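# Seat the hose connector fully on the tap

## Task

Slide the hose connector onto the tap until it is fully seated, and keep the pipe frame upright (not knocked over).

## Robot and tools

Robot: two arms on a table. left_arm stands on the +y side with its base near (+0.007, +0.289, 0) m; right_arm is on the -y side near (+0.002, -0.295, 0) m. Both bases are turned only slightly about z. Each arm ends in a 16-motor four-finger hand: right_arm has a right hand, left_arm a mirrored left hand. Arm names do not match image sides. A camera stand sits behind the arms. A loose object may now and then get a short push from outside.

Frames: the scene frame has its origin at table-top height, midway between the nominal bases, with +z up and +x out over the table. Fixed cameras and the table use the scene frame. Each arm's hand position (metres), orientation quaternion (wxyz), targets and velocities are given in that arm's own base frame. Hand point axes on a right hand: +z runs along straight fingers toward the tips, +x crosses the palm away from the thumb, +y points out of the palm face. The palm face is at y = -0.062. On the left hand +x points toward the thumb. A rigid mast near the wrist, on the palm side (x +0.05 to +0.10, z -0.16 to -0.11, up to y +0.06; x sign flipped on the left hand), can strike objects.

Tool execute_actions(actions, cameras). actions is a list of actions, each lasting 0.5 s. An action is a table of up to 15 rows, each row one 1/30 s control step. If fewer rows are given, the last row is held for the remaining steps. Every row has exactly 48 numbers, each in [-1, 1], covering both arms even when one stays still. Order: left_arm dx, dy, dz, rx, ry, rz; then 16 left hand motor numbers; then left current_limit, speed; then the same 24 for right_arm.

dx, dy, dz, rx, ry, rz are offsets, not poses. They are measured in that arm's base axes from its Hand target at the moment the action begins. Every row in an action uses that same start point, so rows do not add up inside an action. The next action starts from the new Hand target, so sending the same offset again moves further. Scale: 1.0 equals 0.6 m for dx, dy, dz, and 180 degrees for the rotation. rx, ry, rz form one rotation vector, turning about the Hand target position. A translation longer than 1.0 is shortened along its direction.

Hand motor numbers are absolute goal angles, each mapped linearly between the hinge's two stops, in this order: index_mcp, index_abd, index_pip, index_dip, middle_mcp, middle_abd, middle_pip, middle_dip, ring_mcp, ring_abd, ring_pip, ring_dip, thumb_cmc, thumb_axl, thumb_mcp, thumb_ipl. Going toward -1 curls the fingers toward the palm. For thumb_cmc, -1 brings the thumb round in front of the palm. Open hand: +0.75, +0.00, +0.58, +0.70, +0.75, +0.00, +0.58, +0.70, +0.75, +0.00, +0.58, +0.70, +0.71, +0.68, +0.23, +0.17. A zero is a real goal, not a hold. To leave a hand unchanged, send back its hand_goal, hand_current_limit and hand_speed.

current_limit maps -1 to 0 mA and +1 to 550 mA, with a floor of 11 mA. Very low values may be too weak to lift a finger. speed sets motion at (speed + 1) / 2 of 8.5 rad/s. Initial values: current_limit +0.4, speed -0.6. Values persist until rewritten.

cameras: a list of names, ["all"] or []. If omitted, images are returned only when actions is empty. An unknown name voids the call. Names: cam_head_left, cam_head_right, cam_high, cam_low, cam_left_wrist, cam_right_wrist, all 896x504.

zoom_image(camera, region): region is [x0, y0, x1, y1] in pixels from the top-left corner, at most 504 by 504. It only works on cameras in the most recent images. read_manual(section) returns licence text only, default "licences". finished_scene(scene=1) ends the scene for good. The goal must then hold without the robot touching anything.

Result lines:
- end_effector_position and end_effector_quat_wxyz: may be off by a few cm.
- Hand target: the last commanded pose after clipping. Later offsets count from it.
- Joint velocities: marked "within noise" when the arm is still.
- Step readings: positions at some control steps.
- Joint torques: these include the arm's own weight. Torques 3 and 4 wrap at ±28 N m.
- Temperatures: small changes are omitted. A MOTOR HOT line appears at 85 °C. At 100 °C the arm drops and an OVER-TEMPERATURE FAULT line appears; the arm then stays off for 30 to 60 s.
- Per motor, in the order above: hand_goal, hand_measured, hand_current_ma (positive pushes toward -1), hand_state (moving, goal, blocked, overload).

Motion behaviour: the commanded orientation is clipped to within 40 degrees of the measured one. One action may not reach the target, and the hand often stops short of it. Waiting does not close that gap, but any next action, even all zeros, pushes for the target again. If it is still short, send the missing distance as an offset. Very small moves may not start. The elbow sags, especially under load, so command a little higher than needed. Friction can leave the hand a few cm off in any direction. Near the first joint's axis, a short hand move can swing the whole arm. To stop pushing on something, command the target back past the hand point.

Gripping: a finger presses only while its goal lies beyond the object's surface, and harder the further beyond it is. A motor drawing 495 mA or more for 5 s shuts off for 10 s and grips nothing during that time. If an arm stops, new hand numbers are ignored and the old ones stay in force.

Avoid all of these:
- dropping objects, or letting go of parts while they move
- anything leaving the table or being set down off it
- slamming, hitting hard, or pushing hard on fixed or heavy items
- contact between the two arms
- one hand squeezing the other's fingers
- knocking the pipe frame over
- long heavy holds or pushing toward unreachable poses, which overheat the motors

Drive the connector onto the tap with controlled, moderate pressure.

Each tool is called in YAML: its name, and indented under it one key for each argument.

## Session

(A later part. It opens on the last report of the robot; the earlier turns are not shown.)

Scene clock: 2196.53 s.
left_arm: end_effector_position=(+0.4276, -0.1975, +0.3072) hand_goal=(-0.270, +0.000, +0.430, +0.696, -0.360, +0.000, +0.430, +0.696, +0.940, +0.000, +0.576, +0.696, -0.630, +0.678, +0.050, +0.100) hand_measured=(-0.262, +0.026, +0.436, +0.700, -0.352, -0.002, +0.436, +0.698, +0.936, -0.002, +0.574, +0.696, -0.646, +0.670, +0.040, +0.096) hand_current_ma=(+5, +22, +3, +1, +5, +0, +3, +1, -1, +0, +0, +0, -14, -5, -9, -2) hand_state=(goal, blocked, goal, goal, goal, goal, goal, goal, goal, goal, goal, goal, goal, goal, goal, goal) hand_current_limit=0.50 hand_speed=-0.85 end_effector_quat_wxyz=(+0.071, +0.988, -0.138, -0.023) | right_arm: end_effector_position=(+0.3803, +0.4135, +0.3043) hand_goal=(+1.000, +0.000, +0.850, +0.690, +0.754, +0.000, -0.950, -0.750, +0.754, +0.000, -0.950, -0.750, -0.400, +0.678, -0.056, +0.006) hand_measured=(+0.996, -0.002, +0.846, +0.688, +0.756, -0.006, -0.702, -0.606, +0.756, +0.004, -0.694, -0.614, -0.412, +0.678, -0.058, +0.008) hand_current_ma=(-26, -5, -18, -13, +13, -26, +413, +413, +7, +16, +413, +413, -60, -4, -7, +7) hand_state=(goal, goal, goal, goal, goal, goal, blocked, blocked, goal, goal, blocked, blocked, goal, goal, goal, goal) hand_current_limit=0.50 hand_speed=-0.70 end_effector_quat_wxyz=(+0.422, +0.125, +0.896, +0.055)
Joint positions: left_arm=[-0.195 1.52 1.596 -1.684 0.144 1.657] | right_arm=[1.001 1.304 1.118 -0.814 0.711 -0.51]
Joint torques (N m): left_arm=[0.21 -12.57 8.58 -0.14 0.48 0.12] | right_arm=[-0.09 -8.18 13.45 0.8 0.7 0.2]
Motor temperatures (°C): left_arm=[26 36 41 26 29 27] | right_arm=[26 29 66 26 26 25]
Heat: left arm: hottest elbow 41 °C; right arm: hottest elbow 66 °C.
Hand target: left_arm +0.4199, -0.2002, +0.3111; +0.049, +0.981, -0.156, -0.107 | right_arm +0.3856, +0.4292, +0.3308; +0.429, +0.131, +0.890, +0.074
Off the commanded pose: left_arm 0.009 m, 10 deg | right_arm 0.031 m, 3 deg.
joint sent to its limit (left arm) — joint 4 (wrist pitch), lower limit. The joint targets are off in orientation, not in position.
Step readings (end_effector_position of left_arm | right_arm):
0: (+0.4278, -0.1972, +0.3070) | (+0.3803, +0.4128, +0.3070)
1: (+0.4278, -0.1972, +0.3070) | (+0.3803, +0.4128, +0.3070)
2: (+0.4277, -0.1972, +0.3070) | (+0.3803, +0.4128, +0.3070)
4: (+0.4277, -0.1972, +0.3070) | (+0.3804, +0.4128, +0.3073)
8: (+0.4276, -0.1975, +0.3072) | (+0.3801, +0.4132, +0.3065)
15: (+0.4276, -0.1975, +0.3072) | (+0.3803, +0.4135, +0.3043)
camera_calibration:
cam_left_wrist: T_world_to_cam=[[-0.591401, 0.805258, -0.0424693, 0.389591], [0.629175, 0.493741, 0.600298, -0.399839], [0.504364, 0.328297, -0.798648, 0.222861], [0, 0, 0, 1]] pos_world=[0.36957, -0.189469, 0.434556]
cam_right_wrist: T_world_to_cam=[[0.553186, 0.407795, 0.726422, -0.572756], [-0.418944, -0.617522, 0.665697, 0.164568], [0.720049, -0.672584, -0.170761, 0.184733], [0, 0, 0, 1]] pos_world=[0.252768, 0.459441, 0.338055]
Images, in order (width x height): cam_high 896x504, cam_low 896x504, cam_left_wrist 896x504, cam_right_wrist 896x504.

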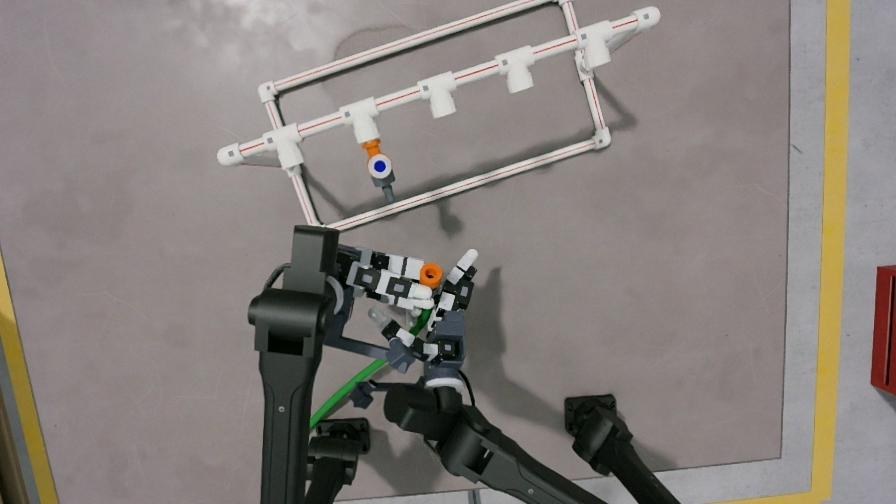

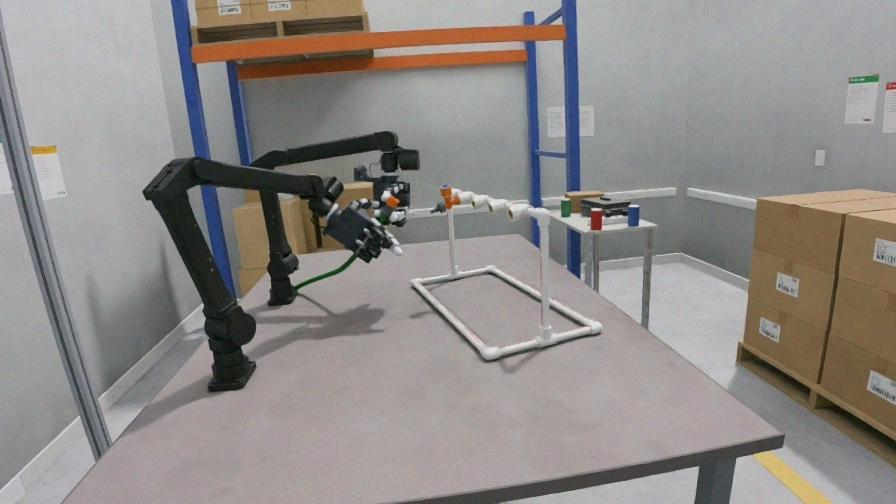

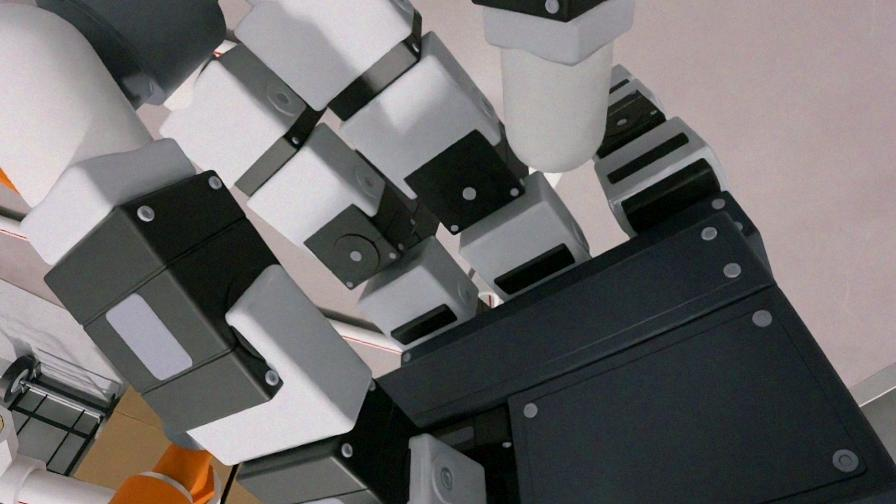

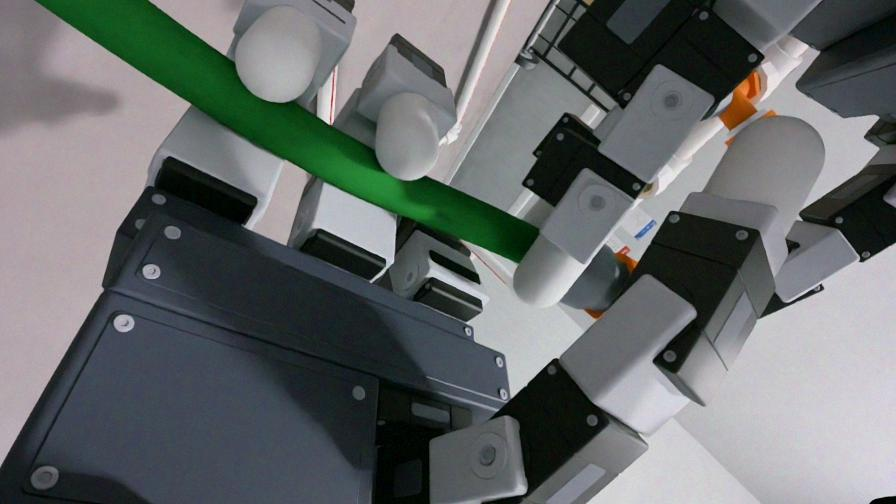

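execute_actions:
  actions:
    - [[0,0,0,0,0,0,-0.17,0,0.43,0.696,-0.36,0,0.43,0.696,0.94,0,0.576,0.696,-0.63,0.678,0.15,0.15,0.5,-0.8,0,0,0,0,0,0,1,0,0.85,0.69,0.754,0,-0.95,-0.75,0.754,0,-0.95,-0.75,-0.4,0.678,-0.056,0.006,0.5,-0.7]]
    - [[-0.003,0.08,0,0,0,0,-0.17,0,0.43,0.696,-0.36,0,0.43,0.696,0.94,0,0.576,0.696,-0.63,0.678,0.15,0.15,0.5,-0.8,0,0,0,0,0,0,1,0,0.85,0.69,0.754,0,-0.95,-0.75,0.754,0,-0.95,-0.75,-0.4,0.678,-0.056,0.006,0.5,-0.7]]
  cameras: ["cam_right_wrist","cam_left_wrist","cam_high","cam_low"]

Scene clock: 2206.93 s.
left_arm: end_effector_position=(+0.4270, -0.1527, +0.3057) hand_goal=(-0.170, +0.000, +0.430, +0.696, -0.360, +0.000, +0.430, +0.696, +0.940, +0.000, +0.576, +0.696, -0.630, +0.678, +0.150, +0.150) hand_measured=(-0.162, +0.004, +0.436, +0.700, -0.352, -0.002, +0.436, +0.698, +0.936, -0.002, +0.574, +0.696, -0.632, +0.676, +0.142, +0.146) hand_current_ma=(+4, +1, +3, +1, +5, +0, +3, +1, -1, +0, +0, +0, +0, -1, -8, -2) hand_state=(goal, goal, goal, goal, goal, goal, goal, goal, goal, goal, goal, goal, goal, goal, goal, goal) hand_current_limit=0.50 hand_speed=-0.80 end_effector_quat_wxyz=(+0.067, +0.988, -0.138, -0.018) | right_arm: end_effector_position=(+0.3803, +0.4135, +0.3043) hand_goal=(+1.000, +0.000, +0.850, +0.690, +0.754, +0.000, -0.950, -0.750, +0.754, +0.000, -0.950, -0.750, -0.400, +0.678, -0.056, +0.006) hand_measured=(+0.996, -0.002, +0.846, +0.688, +0.758, -0.006, -0.702, -0.606, +0.756, +0.004, -0.694, -0.614, -0.412, +0.678, -0.058, +0.008) hand_current_ma=(-26, -5, -18, -13, +18, -26, +413, +413, +7, +16, +413, +413, -60, -4, -7, +7) hand_state=(goal, goal, goal, goal, goal, goal, blocked, blocked, goal, goal, blocked, blocked, goal, goal, goal, goal) hand_current_limit=0.50 hand_speed=-0.70 end_effector_quat_wxyz=(+0.422, +0.125, +0.896, +0.055)
Joint positions: left_arm=[-0.098 1.498 1.569 -1.684 0.132 1.754] | right_arm=[1.001 1.304 1.118 -0.814 0.711 -0.51]
Joint torques (N m): left_arm=[0.73 -12.81 8.4 -0.16 0.28 0.17] | right_arm=[-0.09 -8.12 13.46 0.79 0.7 0.2]
Motor temperatures (°C): left_arm=[26 36 41 26 29 27] | right_arm=[26 29 67 26 26 25]
Heat: left arm: hottest elbow 41 °C; right arm: hottest elbow 67 °C.
Hand target: left_arm +0.4180, -0.1523, +0.3112; +0.049, +0.981, -0.156, -0.107 | right_arm +0.3856, +0.4292, +0.3308; +0.429, +0.131, +0.890, +0.074
Off the commanded pose: left_arm 0.010 m, 11 deg | right_arm 0.031 m, 3 deg.
joint sent to its limit (left arm) — joint 4 (wrist pitch), lower limit. The joint targets are off in orientation, not in position.
Step readings (end_effector_position of left_arm | right_arm):
0: (+0.4276, -0.1975, +0.3072) | (+0.3803, +0.4135, +0.3043)
1: (+0.4276, -0.1975, +0.3072) | (+0.3803, +0.4135, +0.3043)
2: (+0.4276, -0.1975, +0.3072) | (+0.3803, +0.4135, +0.3043)
4: (+0.4276, -0.1975, +0.3072) | (+0.3803, +0.4135, +0.3043)
8: (+0.4276, -0.1975, +0.3072) | (+0.3803, +0.4135, +0.3043)
15: (+0.4276, -0.1975, +0.3072) | (+0.3803, +0.4135, +0.3043)
16: (+0.4276, -0.1975, +0.3072) | (+0.3803, +0.4135, +0.3043)
17: (+0.4274, -0.1963, +0.3070) | (+0.3803, +0.4135, +0.3043)
19: (+0.4258, -0.1918, +0.3056) | (+0.3803, +0.4135, +0.3043)
23: (+0.4270, -0.1686, +0.3031) | (+0.3803, +0.4135, +0.3043)
30: (+0.4282, -0.1528, +0.3051) | (+0.3803, +0.4135, +0.3043)
camera_calibration:
cam_left_wrist: T_world_to_cam=[[-0.590825, 0.805635, -0.0433333, 0.353024], [0.623322, 0.489906, 0.609477, -0.421469], [0.512245, 0.333084, -0.791618, 0.202481], [0, 0, 0, 1]] pos_world=[0.367567, -0.145372, 0.432461]
cam_right_wrist: T_world_to_cam=[[0.553186, 0.407795, 0.726422, -0.572756], [-0.418944, -0.617522, 0.665697, 0.164568], [0.720049, -0.672584, -0.170761, 0.184733], [0, 0, 0, 1]] pos_world=[0.252768, 0.459441, 0.338055]
Images, in order (width x height): cam_high 896x504, cam_low 896x504, cam_left_wrist 896x504, cam_right_wrist 896x504.

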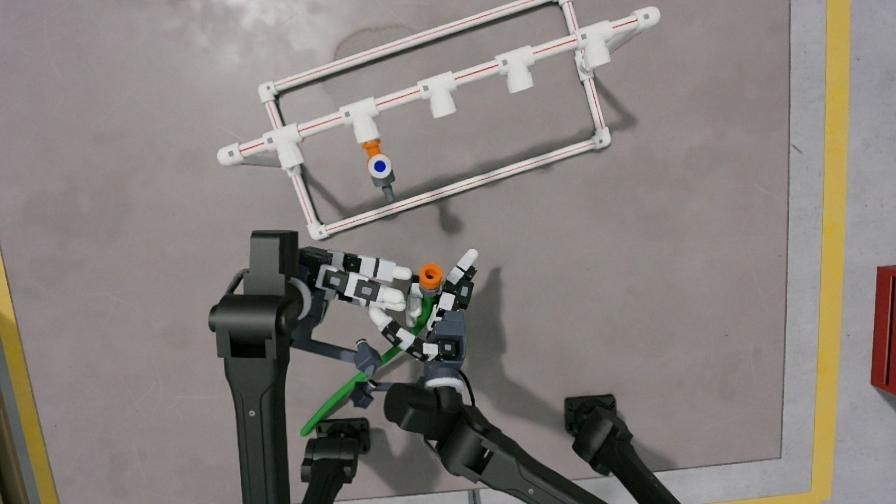

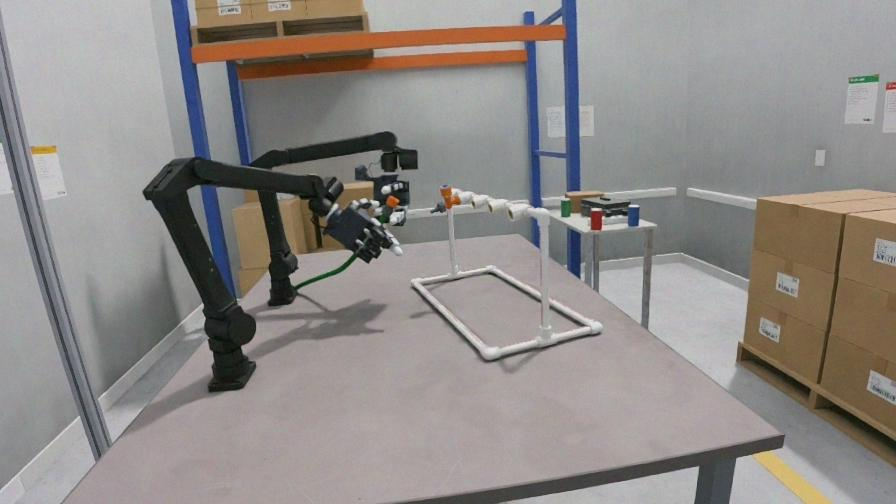

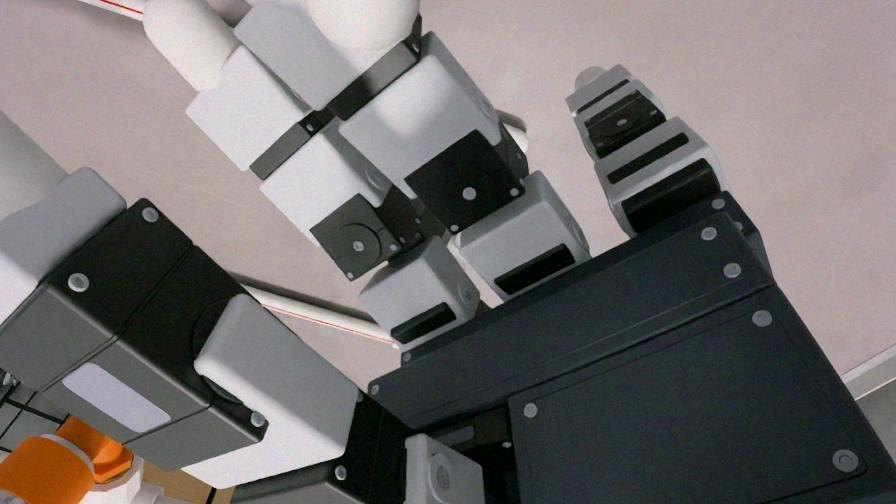

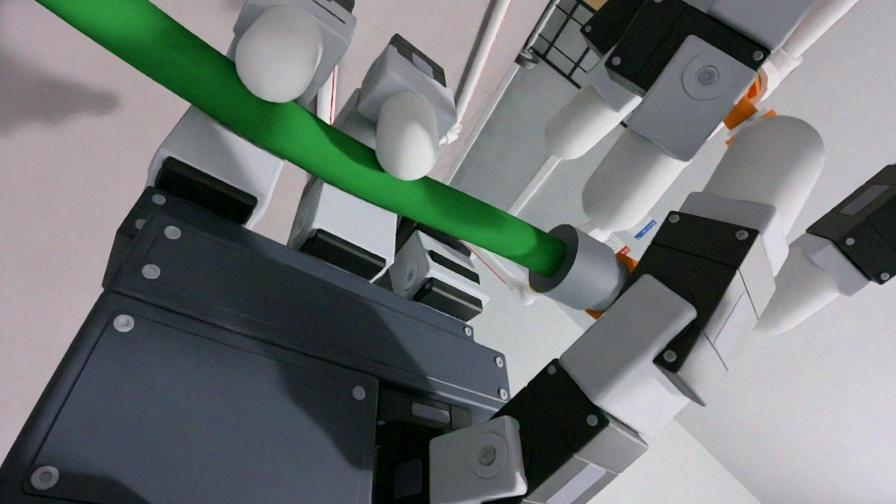

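execute_actions:
  actions:
    - [[-0.004,0.12,0,0,0,0,-0.17,0,0.43,0.696,-0.36,0,0.43,0.696,0.94,0,0.576,0.696,-0.63,0.678,0.15,0.15,0.5,-0.8,0,0,0,0,0,0,1,0,0.85,0.69,0.754,0,-0.95,-0.75,0.754,0,-0.95,-0.75,-0.4,0.678,-0.056,0.006,0.5,-0.7]]
    - [[-0.004,0.12,0.02,0,0,0,-0.17,0,0.43,0.696,-0.36,0,0.43,0.696,0.94,0,0.576,0.696,-0.63,0.678,0.15,0.15,0.5,-0.8,0,0,0,0,0,0,0.754,0,0.3,-0.6,0.754,0,-0.95,-0.75,0.754,0,-0.95,-0.75,-0.4,0.678,-0.056,0.006,0.5,-0.6]]
    - [[0,0,0,0,0,0,-0.17,0,0.43,0.696,-0.36,0,0.43,0.696,0.94,0,0.576,0.696,-0.63,0.678,0.15,0.15,0.5,-0.8,0,0,0,0,0,0,0.754,0,-0.7,-0.6,0.754,0,-0.95,-0.75,0.754,0,-0.95,-0.75,-0.4,0.678,-0.056,0.006,0.5,-0.6]]
  cameras: ["cam_right_wrist","cam_high","cam_low"]

Scene clock: 2224.93 s.
left_arm: end_effector_position=(+0.4147, -0.0046, +0.3055) hand_goal=(-0.170, +0.000, +0.430, +0.696, -0.360, +0.000, +0.430, +0.696, +0.940, +0.000, +0.576, +0.696, -0.630, +0.678, +0.150, +0.150) hand_measured=(-0.162, +0.002, +0.436, +0.700, -0.352, -0.002, +0.436, +0.698, +0.936, -0.002, +0.574, +0.696, -0.632, +0.676, +0.142, +0.146) hand_current_ma=(+5, +1, +3, +1, +5, +0, +3, +1, -1, +0, +0, +0, +0, -1, -7, -2) hand_state=(goal, goal, goal, goal, goal, goal, goal, goal, goal, goal, goal, goal, goal, goal, goal, goal) hand_current_limit=0.50 hand_speed=-0.80 end_effector_quat_wxyz=(+0.040, +0.990, -0.133, -0.002) | right_arm: end_effector_position=(+0.3803, +0.4135, +0.3043) hand_goal=(+0.754, +0.000, -0.700, -0.600, +0.754, +0.000, -0.950, -0.750, +0.754, +0.000, -0.950, -0.750, -0.400, +0.678, -0.056, +0.006) hand_measured=(+0.758, -0.002, -0.668, -0.594, +0.760, -0.010, -0.712, -0.606, +0.756, +0.004, -0.694, -0.614, -0.412, +0.678, -0.058, +0.008) hand_current_ma=(+21, -6, +160, +28, +30, -46, +413, +412, +7, +17, +413, +412, -60, -4, -7, +7) hand_state=(goal, goal, blocked, goal, goal, goal, blocked, blocked, goal, goal, blocked, blocked, goal, goal, goal, goal) hand_current_limit=0.50 hand_speed=-0.60 end_effector_quat_wxyz=(+0.422, +0.125, +0.896, +0.055)
Joint positions: left_arm=[0.229 1.468 1.55 -1.685 0.074 2.068] | right_arm=[1.001 1.304 1.118 -0.814 0.711 -0.51]
Joint torques (N m): left_arm=[-0.09 -12.1 11.1 -0.13 0.19 0.17] | right_arm=[-0.09 -8.12 13.48 0.83 0.68 0.23]
Motor temperatures (°C): left_arm=[26 36 41 26 29 27] | right_arm=[26 29 67 26 26 25]
Heat: left arm: hottest elbow 41 °C; right arm: hottest elbow 67 °C.
Hand target: left_arm +0.4132, -0.0082, +0.3231; +0.049, +0.981, -0.156, -0.107 | right_arm +0.3856, +0.4292, +0.3308; +0.429, +0.131, +0.890, +0.074
Off the commanded pose: left_arm 0.018 m, 12 deg | right_arm 0.031 m, 3 deg.
joint sent to its limit (left arm) — joint 4 (wrist pitch), lower limit; joint 6 (wrist roll), upper limit. The joint targets are off in orientation, not in position.
Step readings (end_effector_position of left_arm | right_arm):
0: (+0.4269, -0.1527, +0.3057) | (+0.3803, +0.4135, +0.3043)
1: (+0.4268, -0.1525, +0.3057) | (+0.3803, +0.4135, +0.3043)
2: (+0.4268, -0.1496, +0.3053) | (+0.3803, +0.4135, +0.3043)
4: (+0.4251, -0.1404, +0.3043) | (+0.3803, +0.4135, +0.3043)
8: (+0.4268, -0.1019, +0.3031) | (+0.3803, +0.4135, +0.3043)
15: (+0.4259, -0.0769, +0.3043) | (+0.3803, +0.4135, +0.3043)
16: (+0.4254, -0.0769, +0.3045) | (+0.3803, +0.4135, +0.3043)
17: (+0.4246, -0.0759, +0.3046) | (+0.3803, +0.4135, +0.3043)
19: (+0.4230, -0.0669, +0.3053) | (+0.3803, +0.4135, +0.3043)
23: (+0.4210, -0.0287, +0.3063) | (+0.3803, +0.4135, +0.3043)
30: (+0.4164, -0.0047, +0.3059) | (+0.3803, +0.4135, +0.3043)
31: (+0.4161, -0.0048, +0.3059) | (+0.3803, +0.4135, +0.3043)
32: (+0.4158, -0.0049, +0.3059) | (+0.3803, +0.4135, +0.3043)
34: (+0.4154, -0.0050, +0.3057) | (+0.3803, +0.4135, +0.3043)
38: (+0.4150, -0.0047, +0.3056) | (+0.3803, +0.4135, +0.3043)
45: (+0.4147, -0.0046, +0.3055) | (+0.3803, +0.4135, +0.3043)
camera_calibration:
cam_right_wrist: T_world_to_cam=[[0.553186, 0.407795, 0.726422, -0.572756], [-0.418944, -0.617522, 0.665697, 0.164568], [0.720049, -0.672584, -0.170761, 0.184733], [0, 0, 0, 1]] pos_world=[0.252768, 0.459441, 0.338055]
Images, in order (width x height): cam_high 896x504, cam_low 896x504, cam_right_wrist 896x504.

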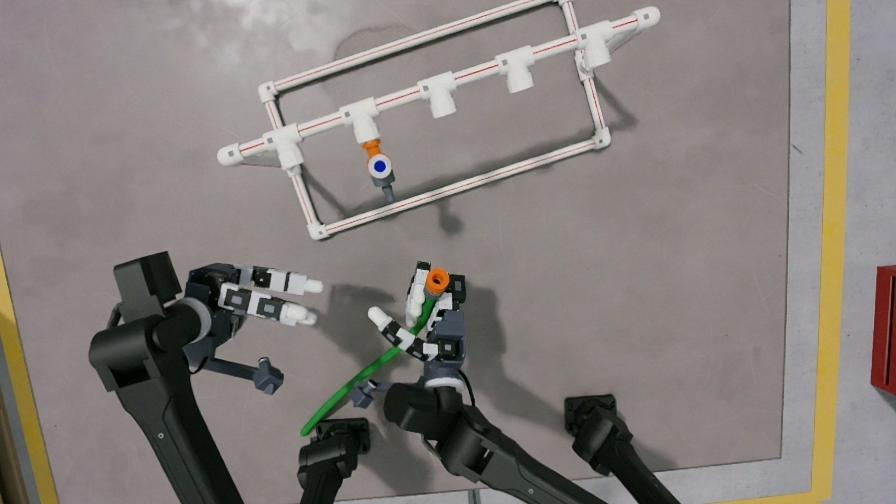

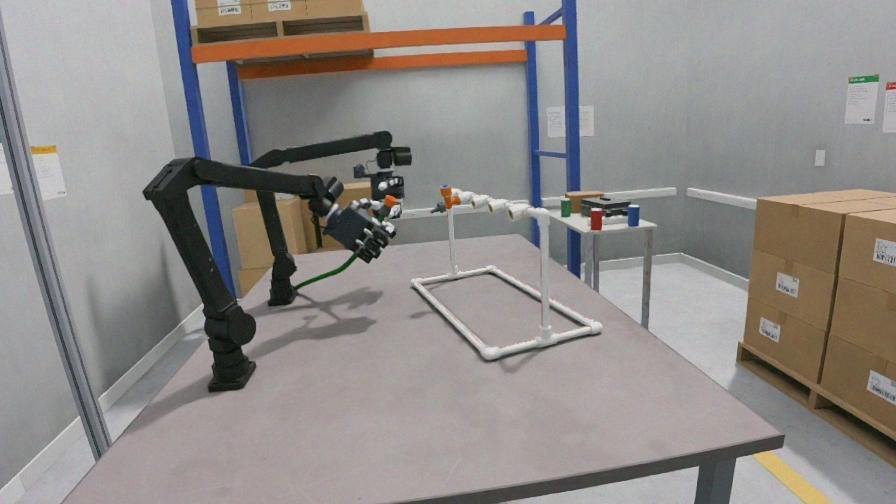

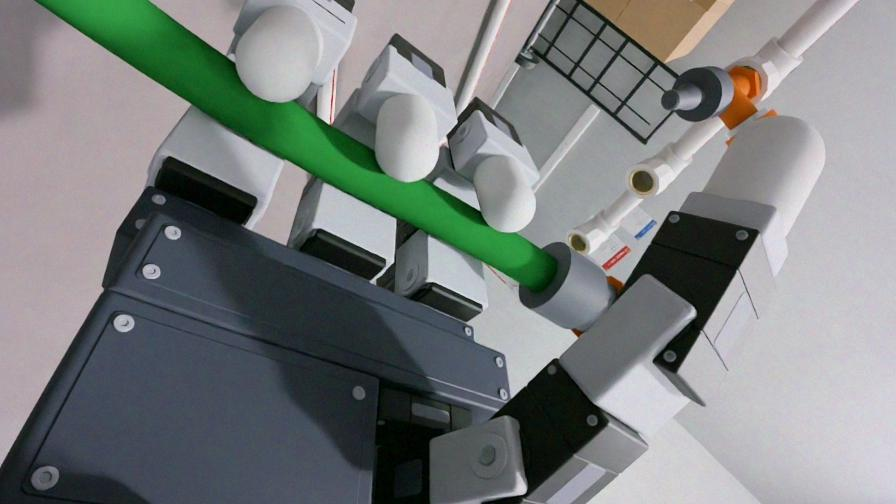

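execute_actions:
  actions:
    - [[0,0,0,0,0,0,-0.17,0,0.43,0.696,-0.36,0,0.43,0.696,0.94,0,0.576,0.696,-0.63,0.678,0.15,0.15,0.5,-0.8,0,0,0,0,0,0,0.754,0,-0.95,-0.75,0.754,0,-0.95,-0.75,0.754,0,-0.95,-0.75,-0.4,0.678,-0.056,0.006,0.5,-0.7]]
    - [[0,0,0,0,0,0,-0.17,0,0.43,0.696,-0.36,0,0.43,0.696,0.94,0,0.576,0.696,-0.63,0.678,0.15,0.15,0.5,-0.8,-0.019,-0.0035,0.0075,-0.0429,0.0923,0.0799,0.754,0,-0.95,-0.75,0.754,0,-0.95,-0.75,0.754,0,-0.95,-0.75,-0.4,0.678,-0.056,0.006,0.5,-0.7]]
    - [[0,0,0,0,0,0,-0.17,0,0.43,0.696,-0.36,0,0.43,0.696,0.94,0,0.576,0.696,-0.63,0.678,0.15,0.15,0.5,-0.8,-0.019,-0.0035,0.0075,-0.0429,0.0923,0.0799,0.754,0,-0.95,-0.75,0.754,0,-0.95,-0.75,0.754,0,-0.95,-0.75,-0.4,0.678,-0.056,0.006,0.5,-0.7]]
  cameras: ["all"]

Scene clock: 2348.17 s.
left_arm: end_effector_position=(+0.4146, -0.0045, +0.3055) hand_goal=(-0.170, +0.000, +0.430, +0.696, -0.360, +0.000, +0.430, +0.696, +0.940, +0.000, +0.576, +0.696, -0.630, +0.678, +0.150, +0.150) hand_measured=(-0.162, +0.002, +0.436, +0.700, -0.352, -0.002, +0.436, +0.698, +0.936, -0.002, +0.574, +0.696, -0.632, +0.676, +0.142, +0.146) hand_current_ma=(+5, +1, +3, +1, +5, +0, +3, +1, -1, +0, +0, +0, +0, -1, -7, -2) hand_state=(goal, goal, goal, goal, goal, goal, goal, goal, goal, goal, goal, goal, goal, goal, goal, goal) hand_current_limit=0.50 hand_speed=-0.80 end_effector_quat_wxyz=(+0.040, +0.990, -0.133, -0.002) | right_arm: end_effector_position=(+0.3562, +0.4143, +0.3146) hand_goal=(+0.754, +0.000, -0.950, -0.750, +0.754, +0.000, -0.950, -0.750, +0.754, +0.000, -0.950, -0.750, -0.400, +0.678, -0.056, +0.006) hand_measured=(+0.756, -0.010, -0.700, -0.620, +0.762, -0.012, -0.716, -0.606, +0.758, -0.002, -0.692, -0.614, -0.406, +0.678, -0.058, +0.008) hand_current_ma=(+10, -41, +412, +413, +45, -54, +413, +413, +22, -10, +413, +413, -28, -4, -10, +7) hand_state=(goal, goal, blocked, blocked, goal, goal, blocked, blocked, goal, goal, blocked, blocked, goal, goal, goal, goal) hand_current_limit=0.50 hand_speed=-0.70 end_effector_quat_wxyz=(+0.130, -0.121, +0.984, +0.008)
Joint positions: left_arm=[0.229 1.468 1.55 -1.685 0.073 2.068] | right_arm=[0.798 1.464 1.558 -1.45 0.15 -1.035]
Joint torques (N m): left_arm=[0.09 -12.1 11.12 -0.16 0.17 0.17] | right_arm=[-0.67 -10.17 13.53 0.02 -0.11 -0.17]
Motor temperatures (°C): left_arm=[26 37 45 26 28 27] | right_arm=[26 29 69 26 26 25]
Heat: left arm: hottest elbow 45 °C; right arm: hottest elbow 69 °C.
Hand target: left_arm +0.4132, -0.0081, +0.3231; +0.049, +0.981, -0.156, -0.107 | right_arm +0.3628, +0.4250, +0.3398; +0.142, -0.133, +0.981, +0.019
Off the commanded pose: left_arm 0.018 m, 12 deg | right_arm 0.028 m, 2 deg.
joint sent to its limit (left arm) — joint 4 (wrist pitch), lower limit; joint 6 (wrist roll), upper limit. The joint targets are off in orientation, not in position.
Step readings (end_effector_position of left_arm | right_arm):
0: (+0.4147, -0.0046, +0.3055) | (+0.3803, +0.4135, +0.3043)
1: (+0.4147, -0.0046, +0.3055) | (+0.3803, +0.4135, +0.3043)
2: (+0.4147, -0.0046, +0.3055) | (+0.3803, +0.4135, +0.3043)
4: (+0.4146, -0.0045, +0.3055) | (+0.3803, +0.4135, +0.3043)
8: (+0.4146, -0.0045, +0.3055) | (+0.3803, +0.4135, +0.3043)
15: (+0.4146, -0.0045, +0.3055) | (+0.3803, +0.4135, +0.3043)
16: (+0.4146, -0.0045, +0.3055) | (+0.3795, +0.4141, +0.3035)
17: (+0.4146, -0.0045, +0.3055) | (+0.3748, +0.4180, +0.3000)
19: (+0.4146, -0.0045, +0.3055) | (+0.3653, +0.4220, +0.2907)
23: (+0.4146, -0.0045, +0.3055) | (+0.3582, +0.4193, +0.2926)
30: (+0.4146, -0.0045, +0.3055) | (+0.3658, +0.4135, +0.3162)
31: (+0.4146, -0.0045, +0.3055) | (+0.3646, +0.4148, +0.3171)
32: (+0.4146, -0.0045, +0.3055) | (+0.3600, +0.4170, +0.3160)
34: (+0.4146, -0.0045, +0.3055) | (+0.3496, +0.4204, +0.3138)
38: (+0.4146, -0.0045, +0.3055) | (+0.3519, +0.4192, +0.3172)
45: (+0.4146, -0.0045, +0.3055) | (+0.3602, +0.4141, +0.3169)
camera_calibration:
cam_left_wrist: T_world_to_cam=[[-0.599778, 0.799714, -0.0268978, 0.225125], [0.592467, 0.466437, 0.656825, -0.487996], [0.537819, 0.378013, -0.753563, 0.137201], [0, 0, 0, 1]] pos_world=[0.350357, -0.00428004, 0.429973]
cam_right_wrist: T_world_to_cam=[[0.556256, 0.799546, 0.226508, -0.573321], [0.318711, -0.456985, 0.830414, -0.232912], [0.767465, -0.389732, -0.509025, 0.176723], [0, 0, 0, 1]] pos_world=[0.257516, 0.420834, 0.413232]

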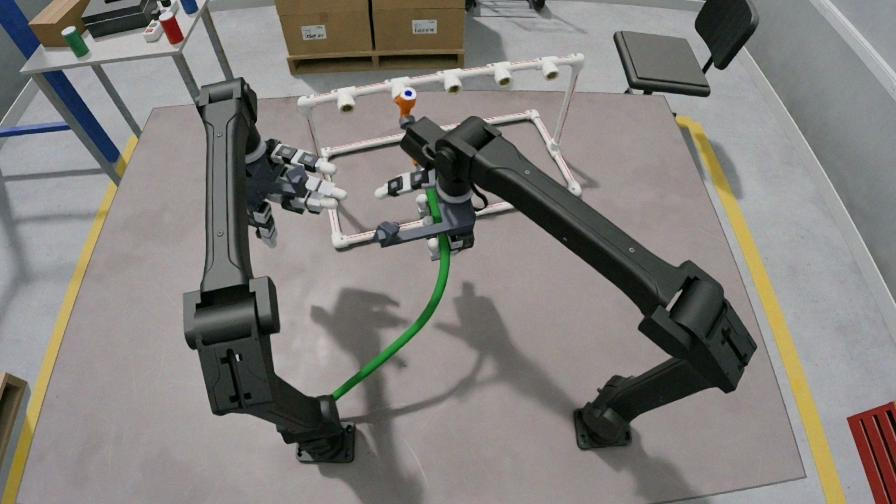

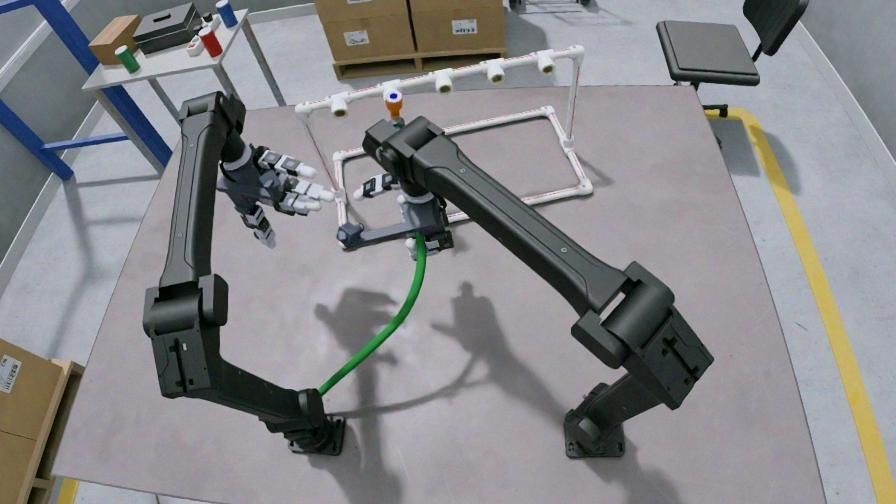

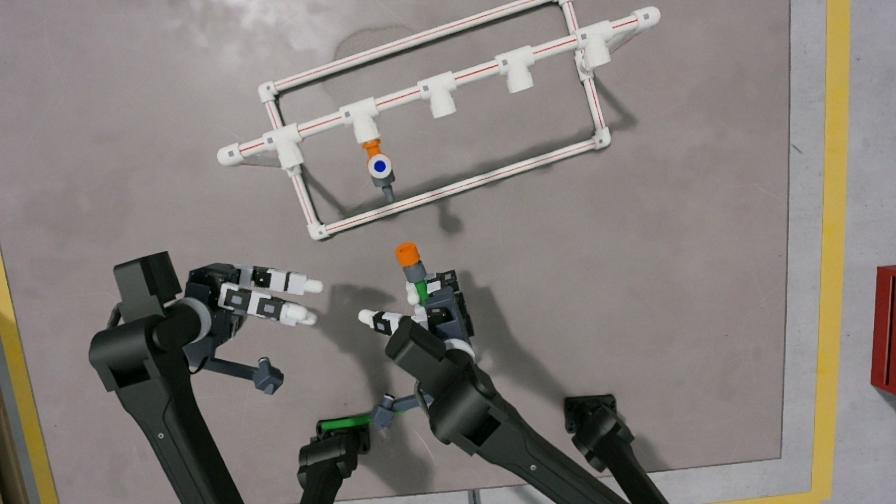

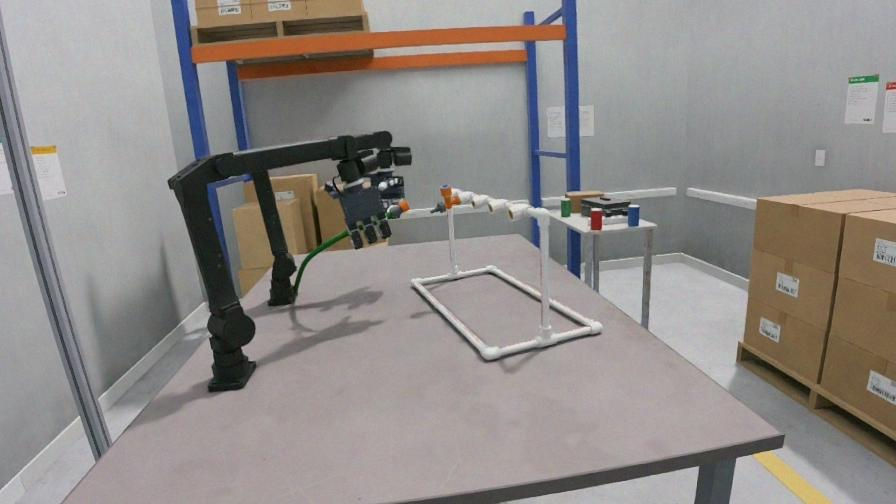

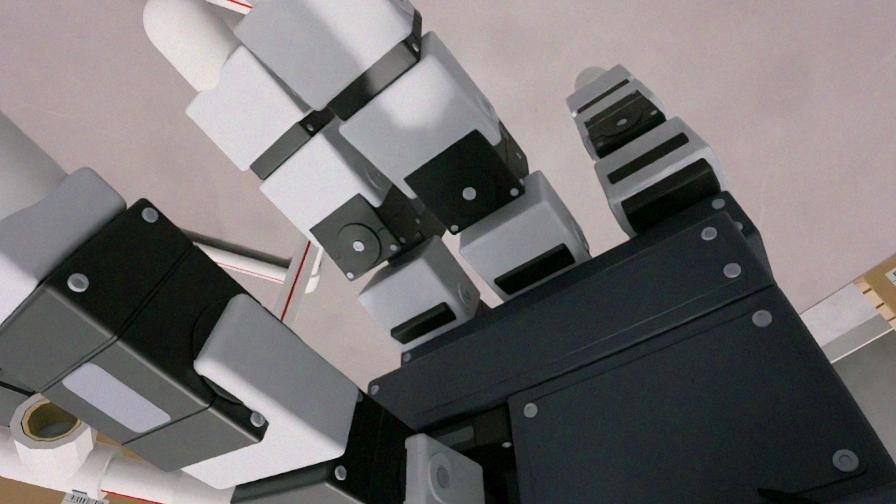

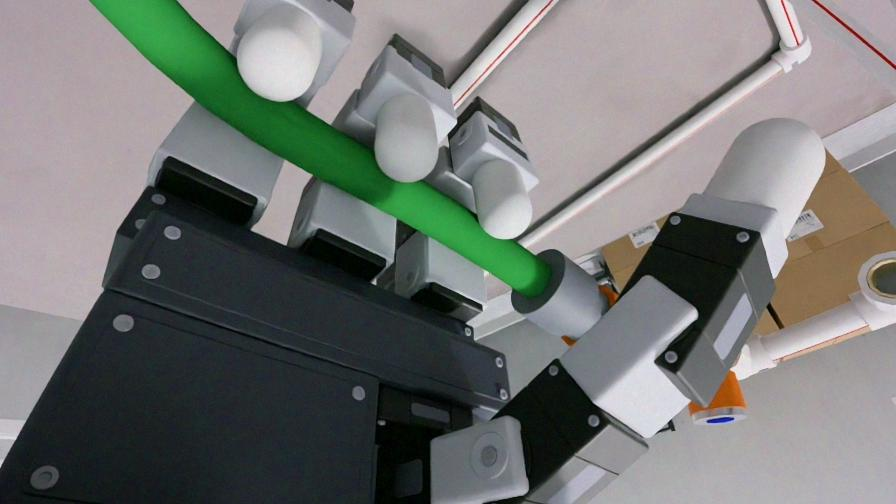

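zoom_image:
  camera: "cam_low"
  region: [330, 150, 530, 263]

zoom_image:
  camera: "cam_high"
  region: [320, 120, 520, 320]

Scaled by 2.520.

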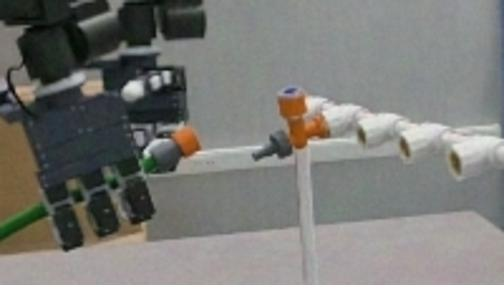

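Scaled by 2.520.

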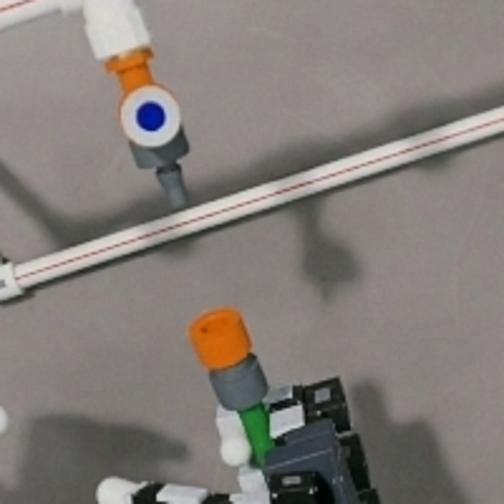

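zoom_image:
  camera: "cam_low"
  region: [376, 180, 456, 225]

zoom_image:
  camera: "cam_high"
  region: [360, 150, 440, 290]

Scaled by 6.300.

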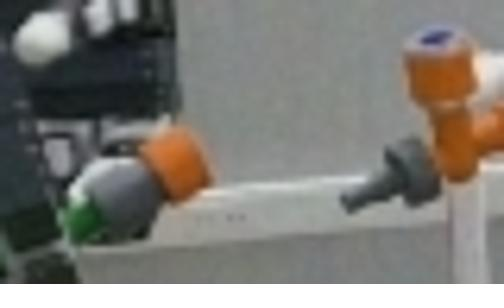

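Scaled by 3.600.

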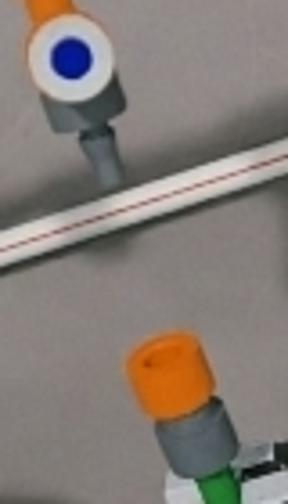

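execute_actions:
  actions:
    - [[0,0,0,0,0,0,-0.17,0,0.43,0.696,-0.36,0,0.43,0.696,0.94,0,0.576,0.696,-0.63,0.678,0.15,0.15,0.5,-0.8,0,-0.01,-0.09,0,0,0.0167,0.754,0,-0.95,-0.75,0.754,0,-0.95,-0.75,0.754,0,-0.95,-0.75,-0.4,0.678,-0.056,0.006,0.5,-0.7]]
  cameras: ["cam_high","cam_low","cam_right_wrist"]

zoom_image:
  camera: "cam_low"
  region: [376, 180, 456, 225]

zoom_image:
  camera: "cam_high"
  region: [360, 150, 440, 290]

Scene clock: 2439.03 s.
left_arm: end_effector_position=(+0.4146, -0.0045, +0.3055) hand_goal=(-0.170, +0.000, +0.430, +0.696, -0.360, +0.000, +0.430, +0.696, +0.940, +0.000, +0.576, +0.696, -0.630, +0.678, +0.150, +0.150) hand_measured=(-0.162, +0.002, +0.436, +0.700, -0.352, -0.002, +0.436, +0.698, +0.936, -0.002, +0.574, +0.696, -0.632, +0.676, +0.142, +0.146) hand_current_ma=(+5, +1, +3, +1, +5, +0, +3, +1, -1, +0, +0, +0, +0, -1, -7, -2) hand_state=(goal, goal, goal, goal, goal, goal, goal, goal, goal, goal, goal, goal, goal, goal, goal, goal) hand_current_limit=0.50 hand_speed=-0.80 end_effector_quat_wxyz=(+0.040, +0.990, -0.133, -0.002) | right_arm: end_effector_position=(+0.3607, +0.4177, +0.2860) hand_goal=(+0.754, +0.000, -0.950, -0.750, +0.754, +0.000, -0.950, -0.750, +0.754, +0.000, -0.950, -0.750, -0.400, +0.678, -0.056, +0.006) hand_measured=(+0.756, -0.010, -0.700, -0.620, +0.762, -0.012, -0.716, -0.606, +0.758, -0.002, -0.692, -0.614, -0.406, +0.678, -0.058, +0.008) hand_current_ma=(+10, -41, +412, +413, +45, -54, +413, +413, +22, -10, +412, +413, -28, -4, -11, +7) hand_state=(goal, goal, blocked, blocked, goal, goal, blocked, blocked, goal, goal, blocked, blocked, goal, goal, goal, goal) hand_current_limit=0.50 hand_speed=-0.70 end_effector_quat_wxyz=(+0.139, -0.152, +0.978, +0.019)
Joint positions: left_arm=[0.229 1.468 1.55 -1.685 0.073 2.068] | right_arm=[0.782 1.464 1.476 -1.332 0.133 -1.113]
Joint torques (N m): left_arm=[-0.21 -12.22 11.22 -0.17 0.2 0.17] | right_arm=[-0.97 -10.93 8.76 1.02 -0.19 -0.11]
Motor temperatures (°C): left_arm=[26 37 46 26 28 27] | right_arm=[26 30 67 26 25 25]
Heat: left arm: hottest elbow 46 °C; right arm: hottest elbow 67 °C.
Hand target: left_arm +0.4132, -0.0081, +0.3231; +0.049, +0.981, -0.156, -0.107 | right_arm +0.3628, +0.4190, +0.2858; +0.142, -0.158, +0.977, +0.022
Off the commanded pose: left_arm 0.018 m, 12 deg | right_arm 0.003 m, 1 deg.
joint sent to its limit (left arm) — joint 4 (wrist pitch), lower limit; joint 6 (wrist roll), upper limit. The joint targets are off in orientation, not in position.
Step readings (end_effector_position of left_arm | right_arm):
0: (+0.4146, -0.0045, +0.3055) | (+0.3562, +0.4143, +0.3146)
1: (+0.4146, -0.0045, +0.3055) | (+0.3561, +0.4143, +0.3146)
2: (+0.4146, -0.0045, +0.3055) | (+0.3560, +0.4151, +0.3149)
4: (+0.4146, -0.0045, +0.3055) | (+0.3582, +0.4194, +0.3141)
8: (+0.4146, -0.0045, +0.3055) | (+0.3604, +0.4211, +0.2989)
15: (+0.4146, -0.0045, +0.3055) | (+0.3605, +0.4167, +0.2854)
camera_calibration:
cam_right_wrist: T_world_to_cam=[[0.500526, 0.829162, 0.248924, -0.570653], [0.332921, -0.449776, 0.828773, -0.216647], [0.799148, -0.331951, -0.50117, 0.122226], [0, 0, 0, 1]] pos_world=[0.260076, 0.416294, 0.382856]
Images, in order (width x height): cam_high 896x504, cam_low 896x504, cam_right_wrist 896x504.

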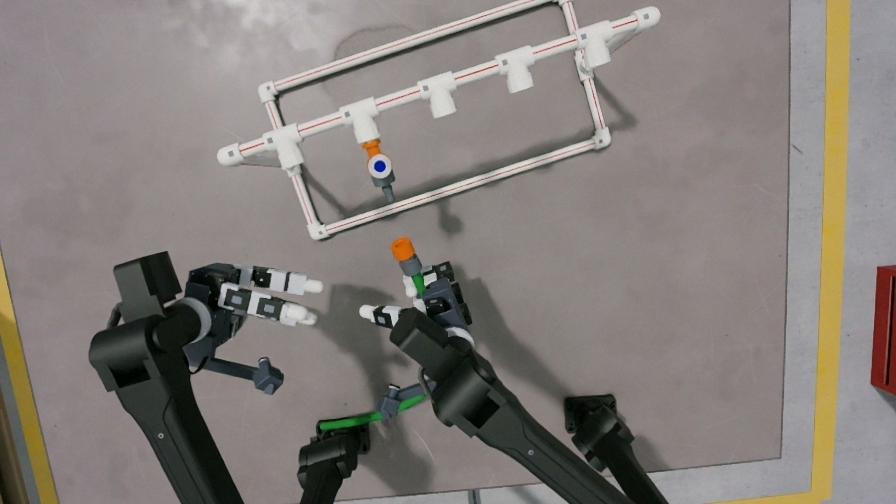

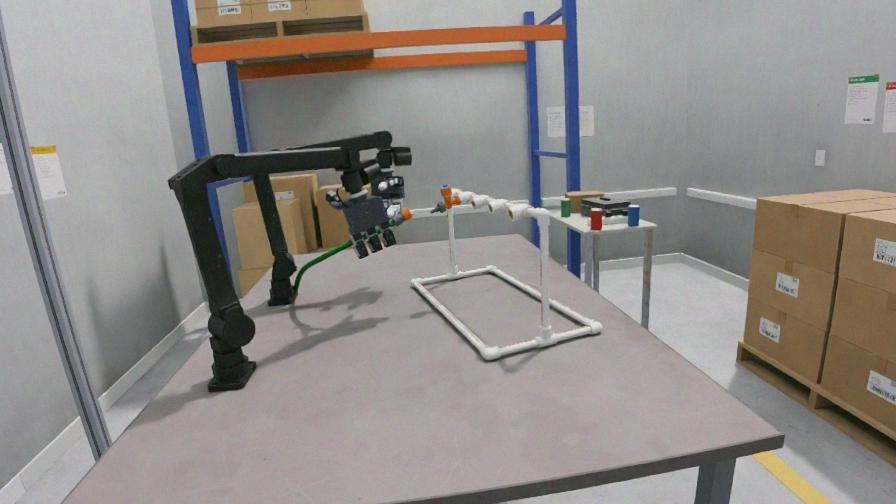

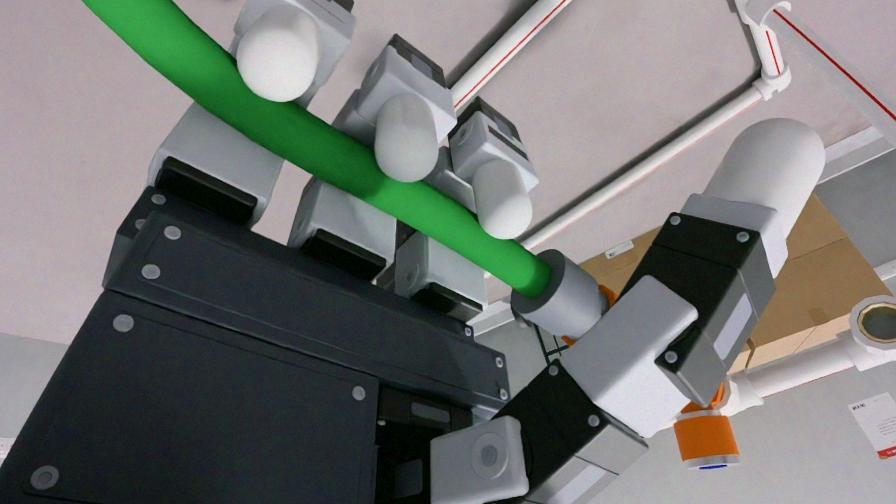

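Scaled by 6.300.

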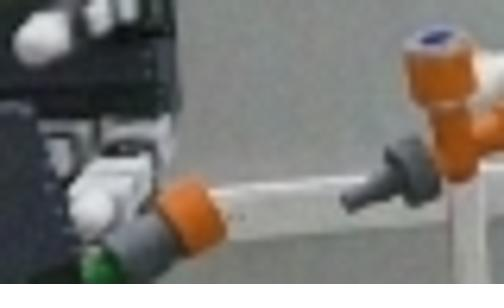

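Scaled by 3.600.

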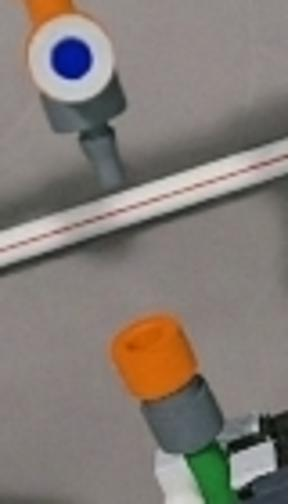

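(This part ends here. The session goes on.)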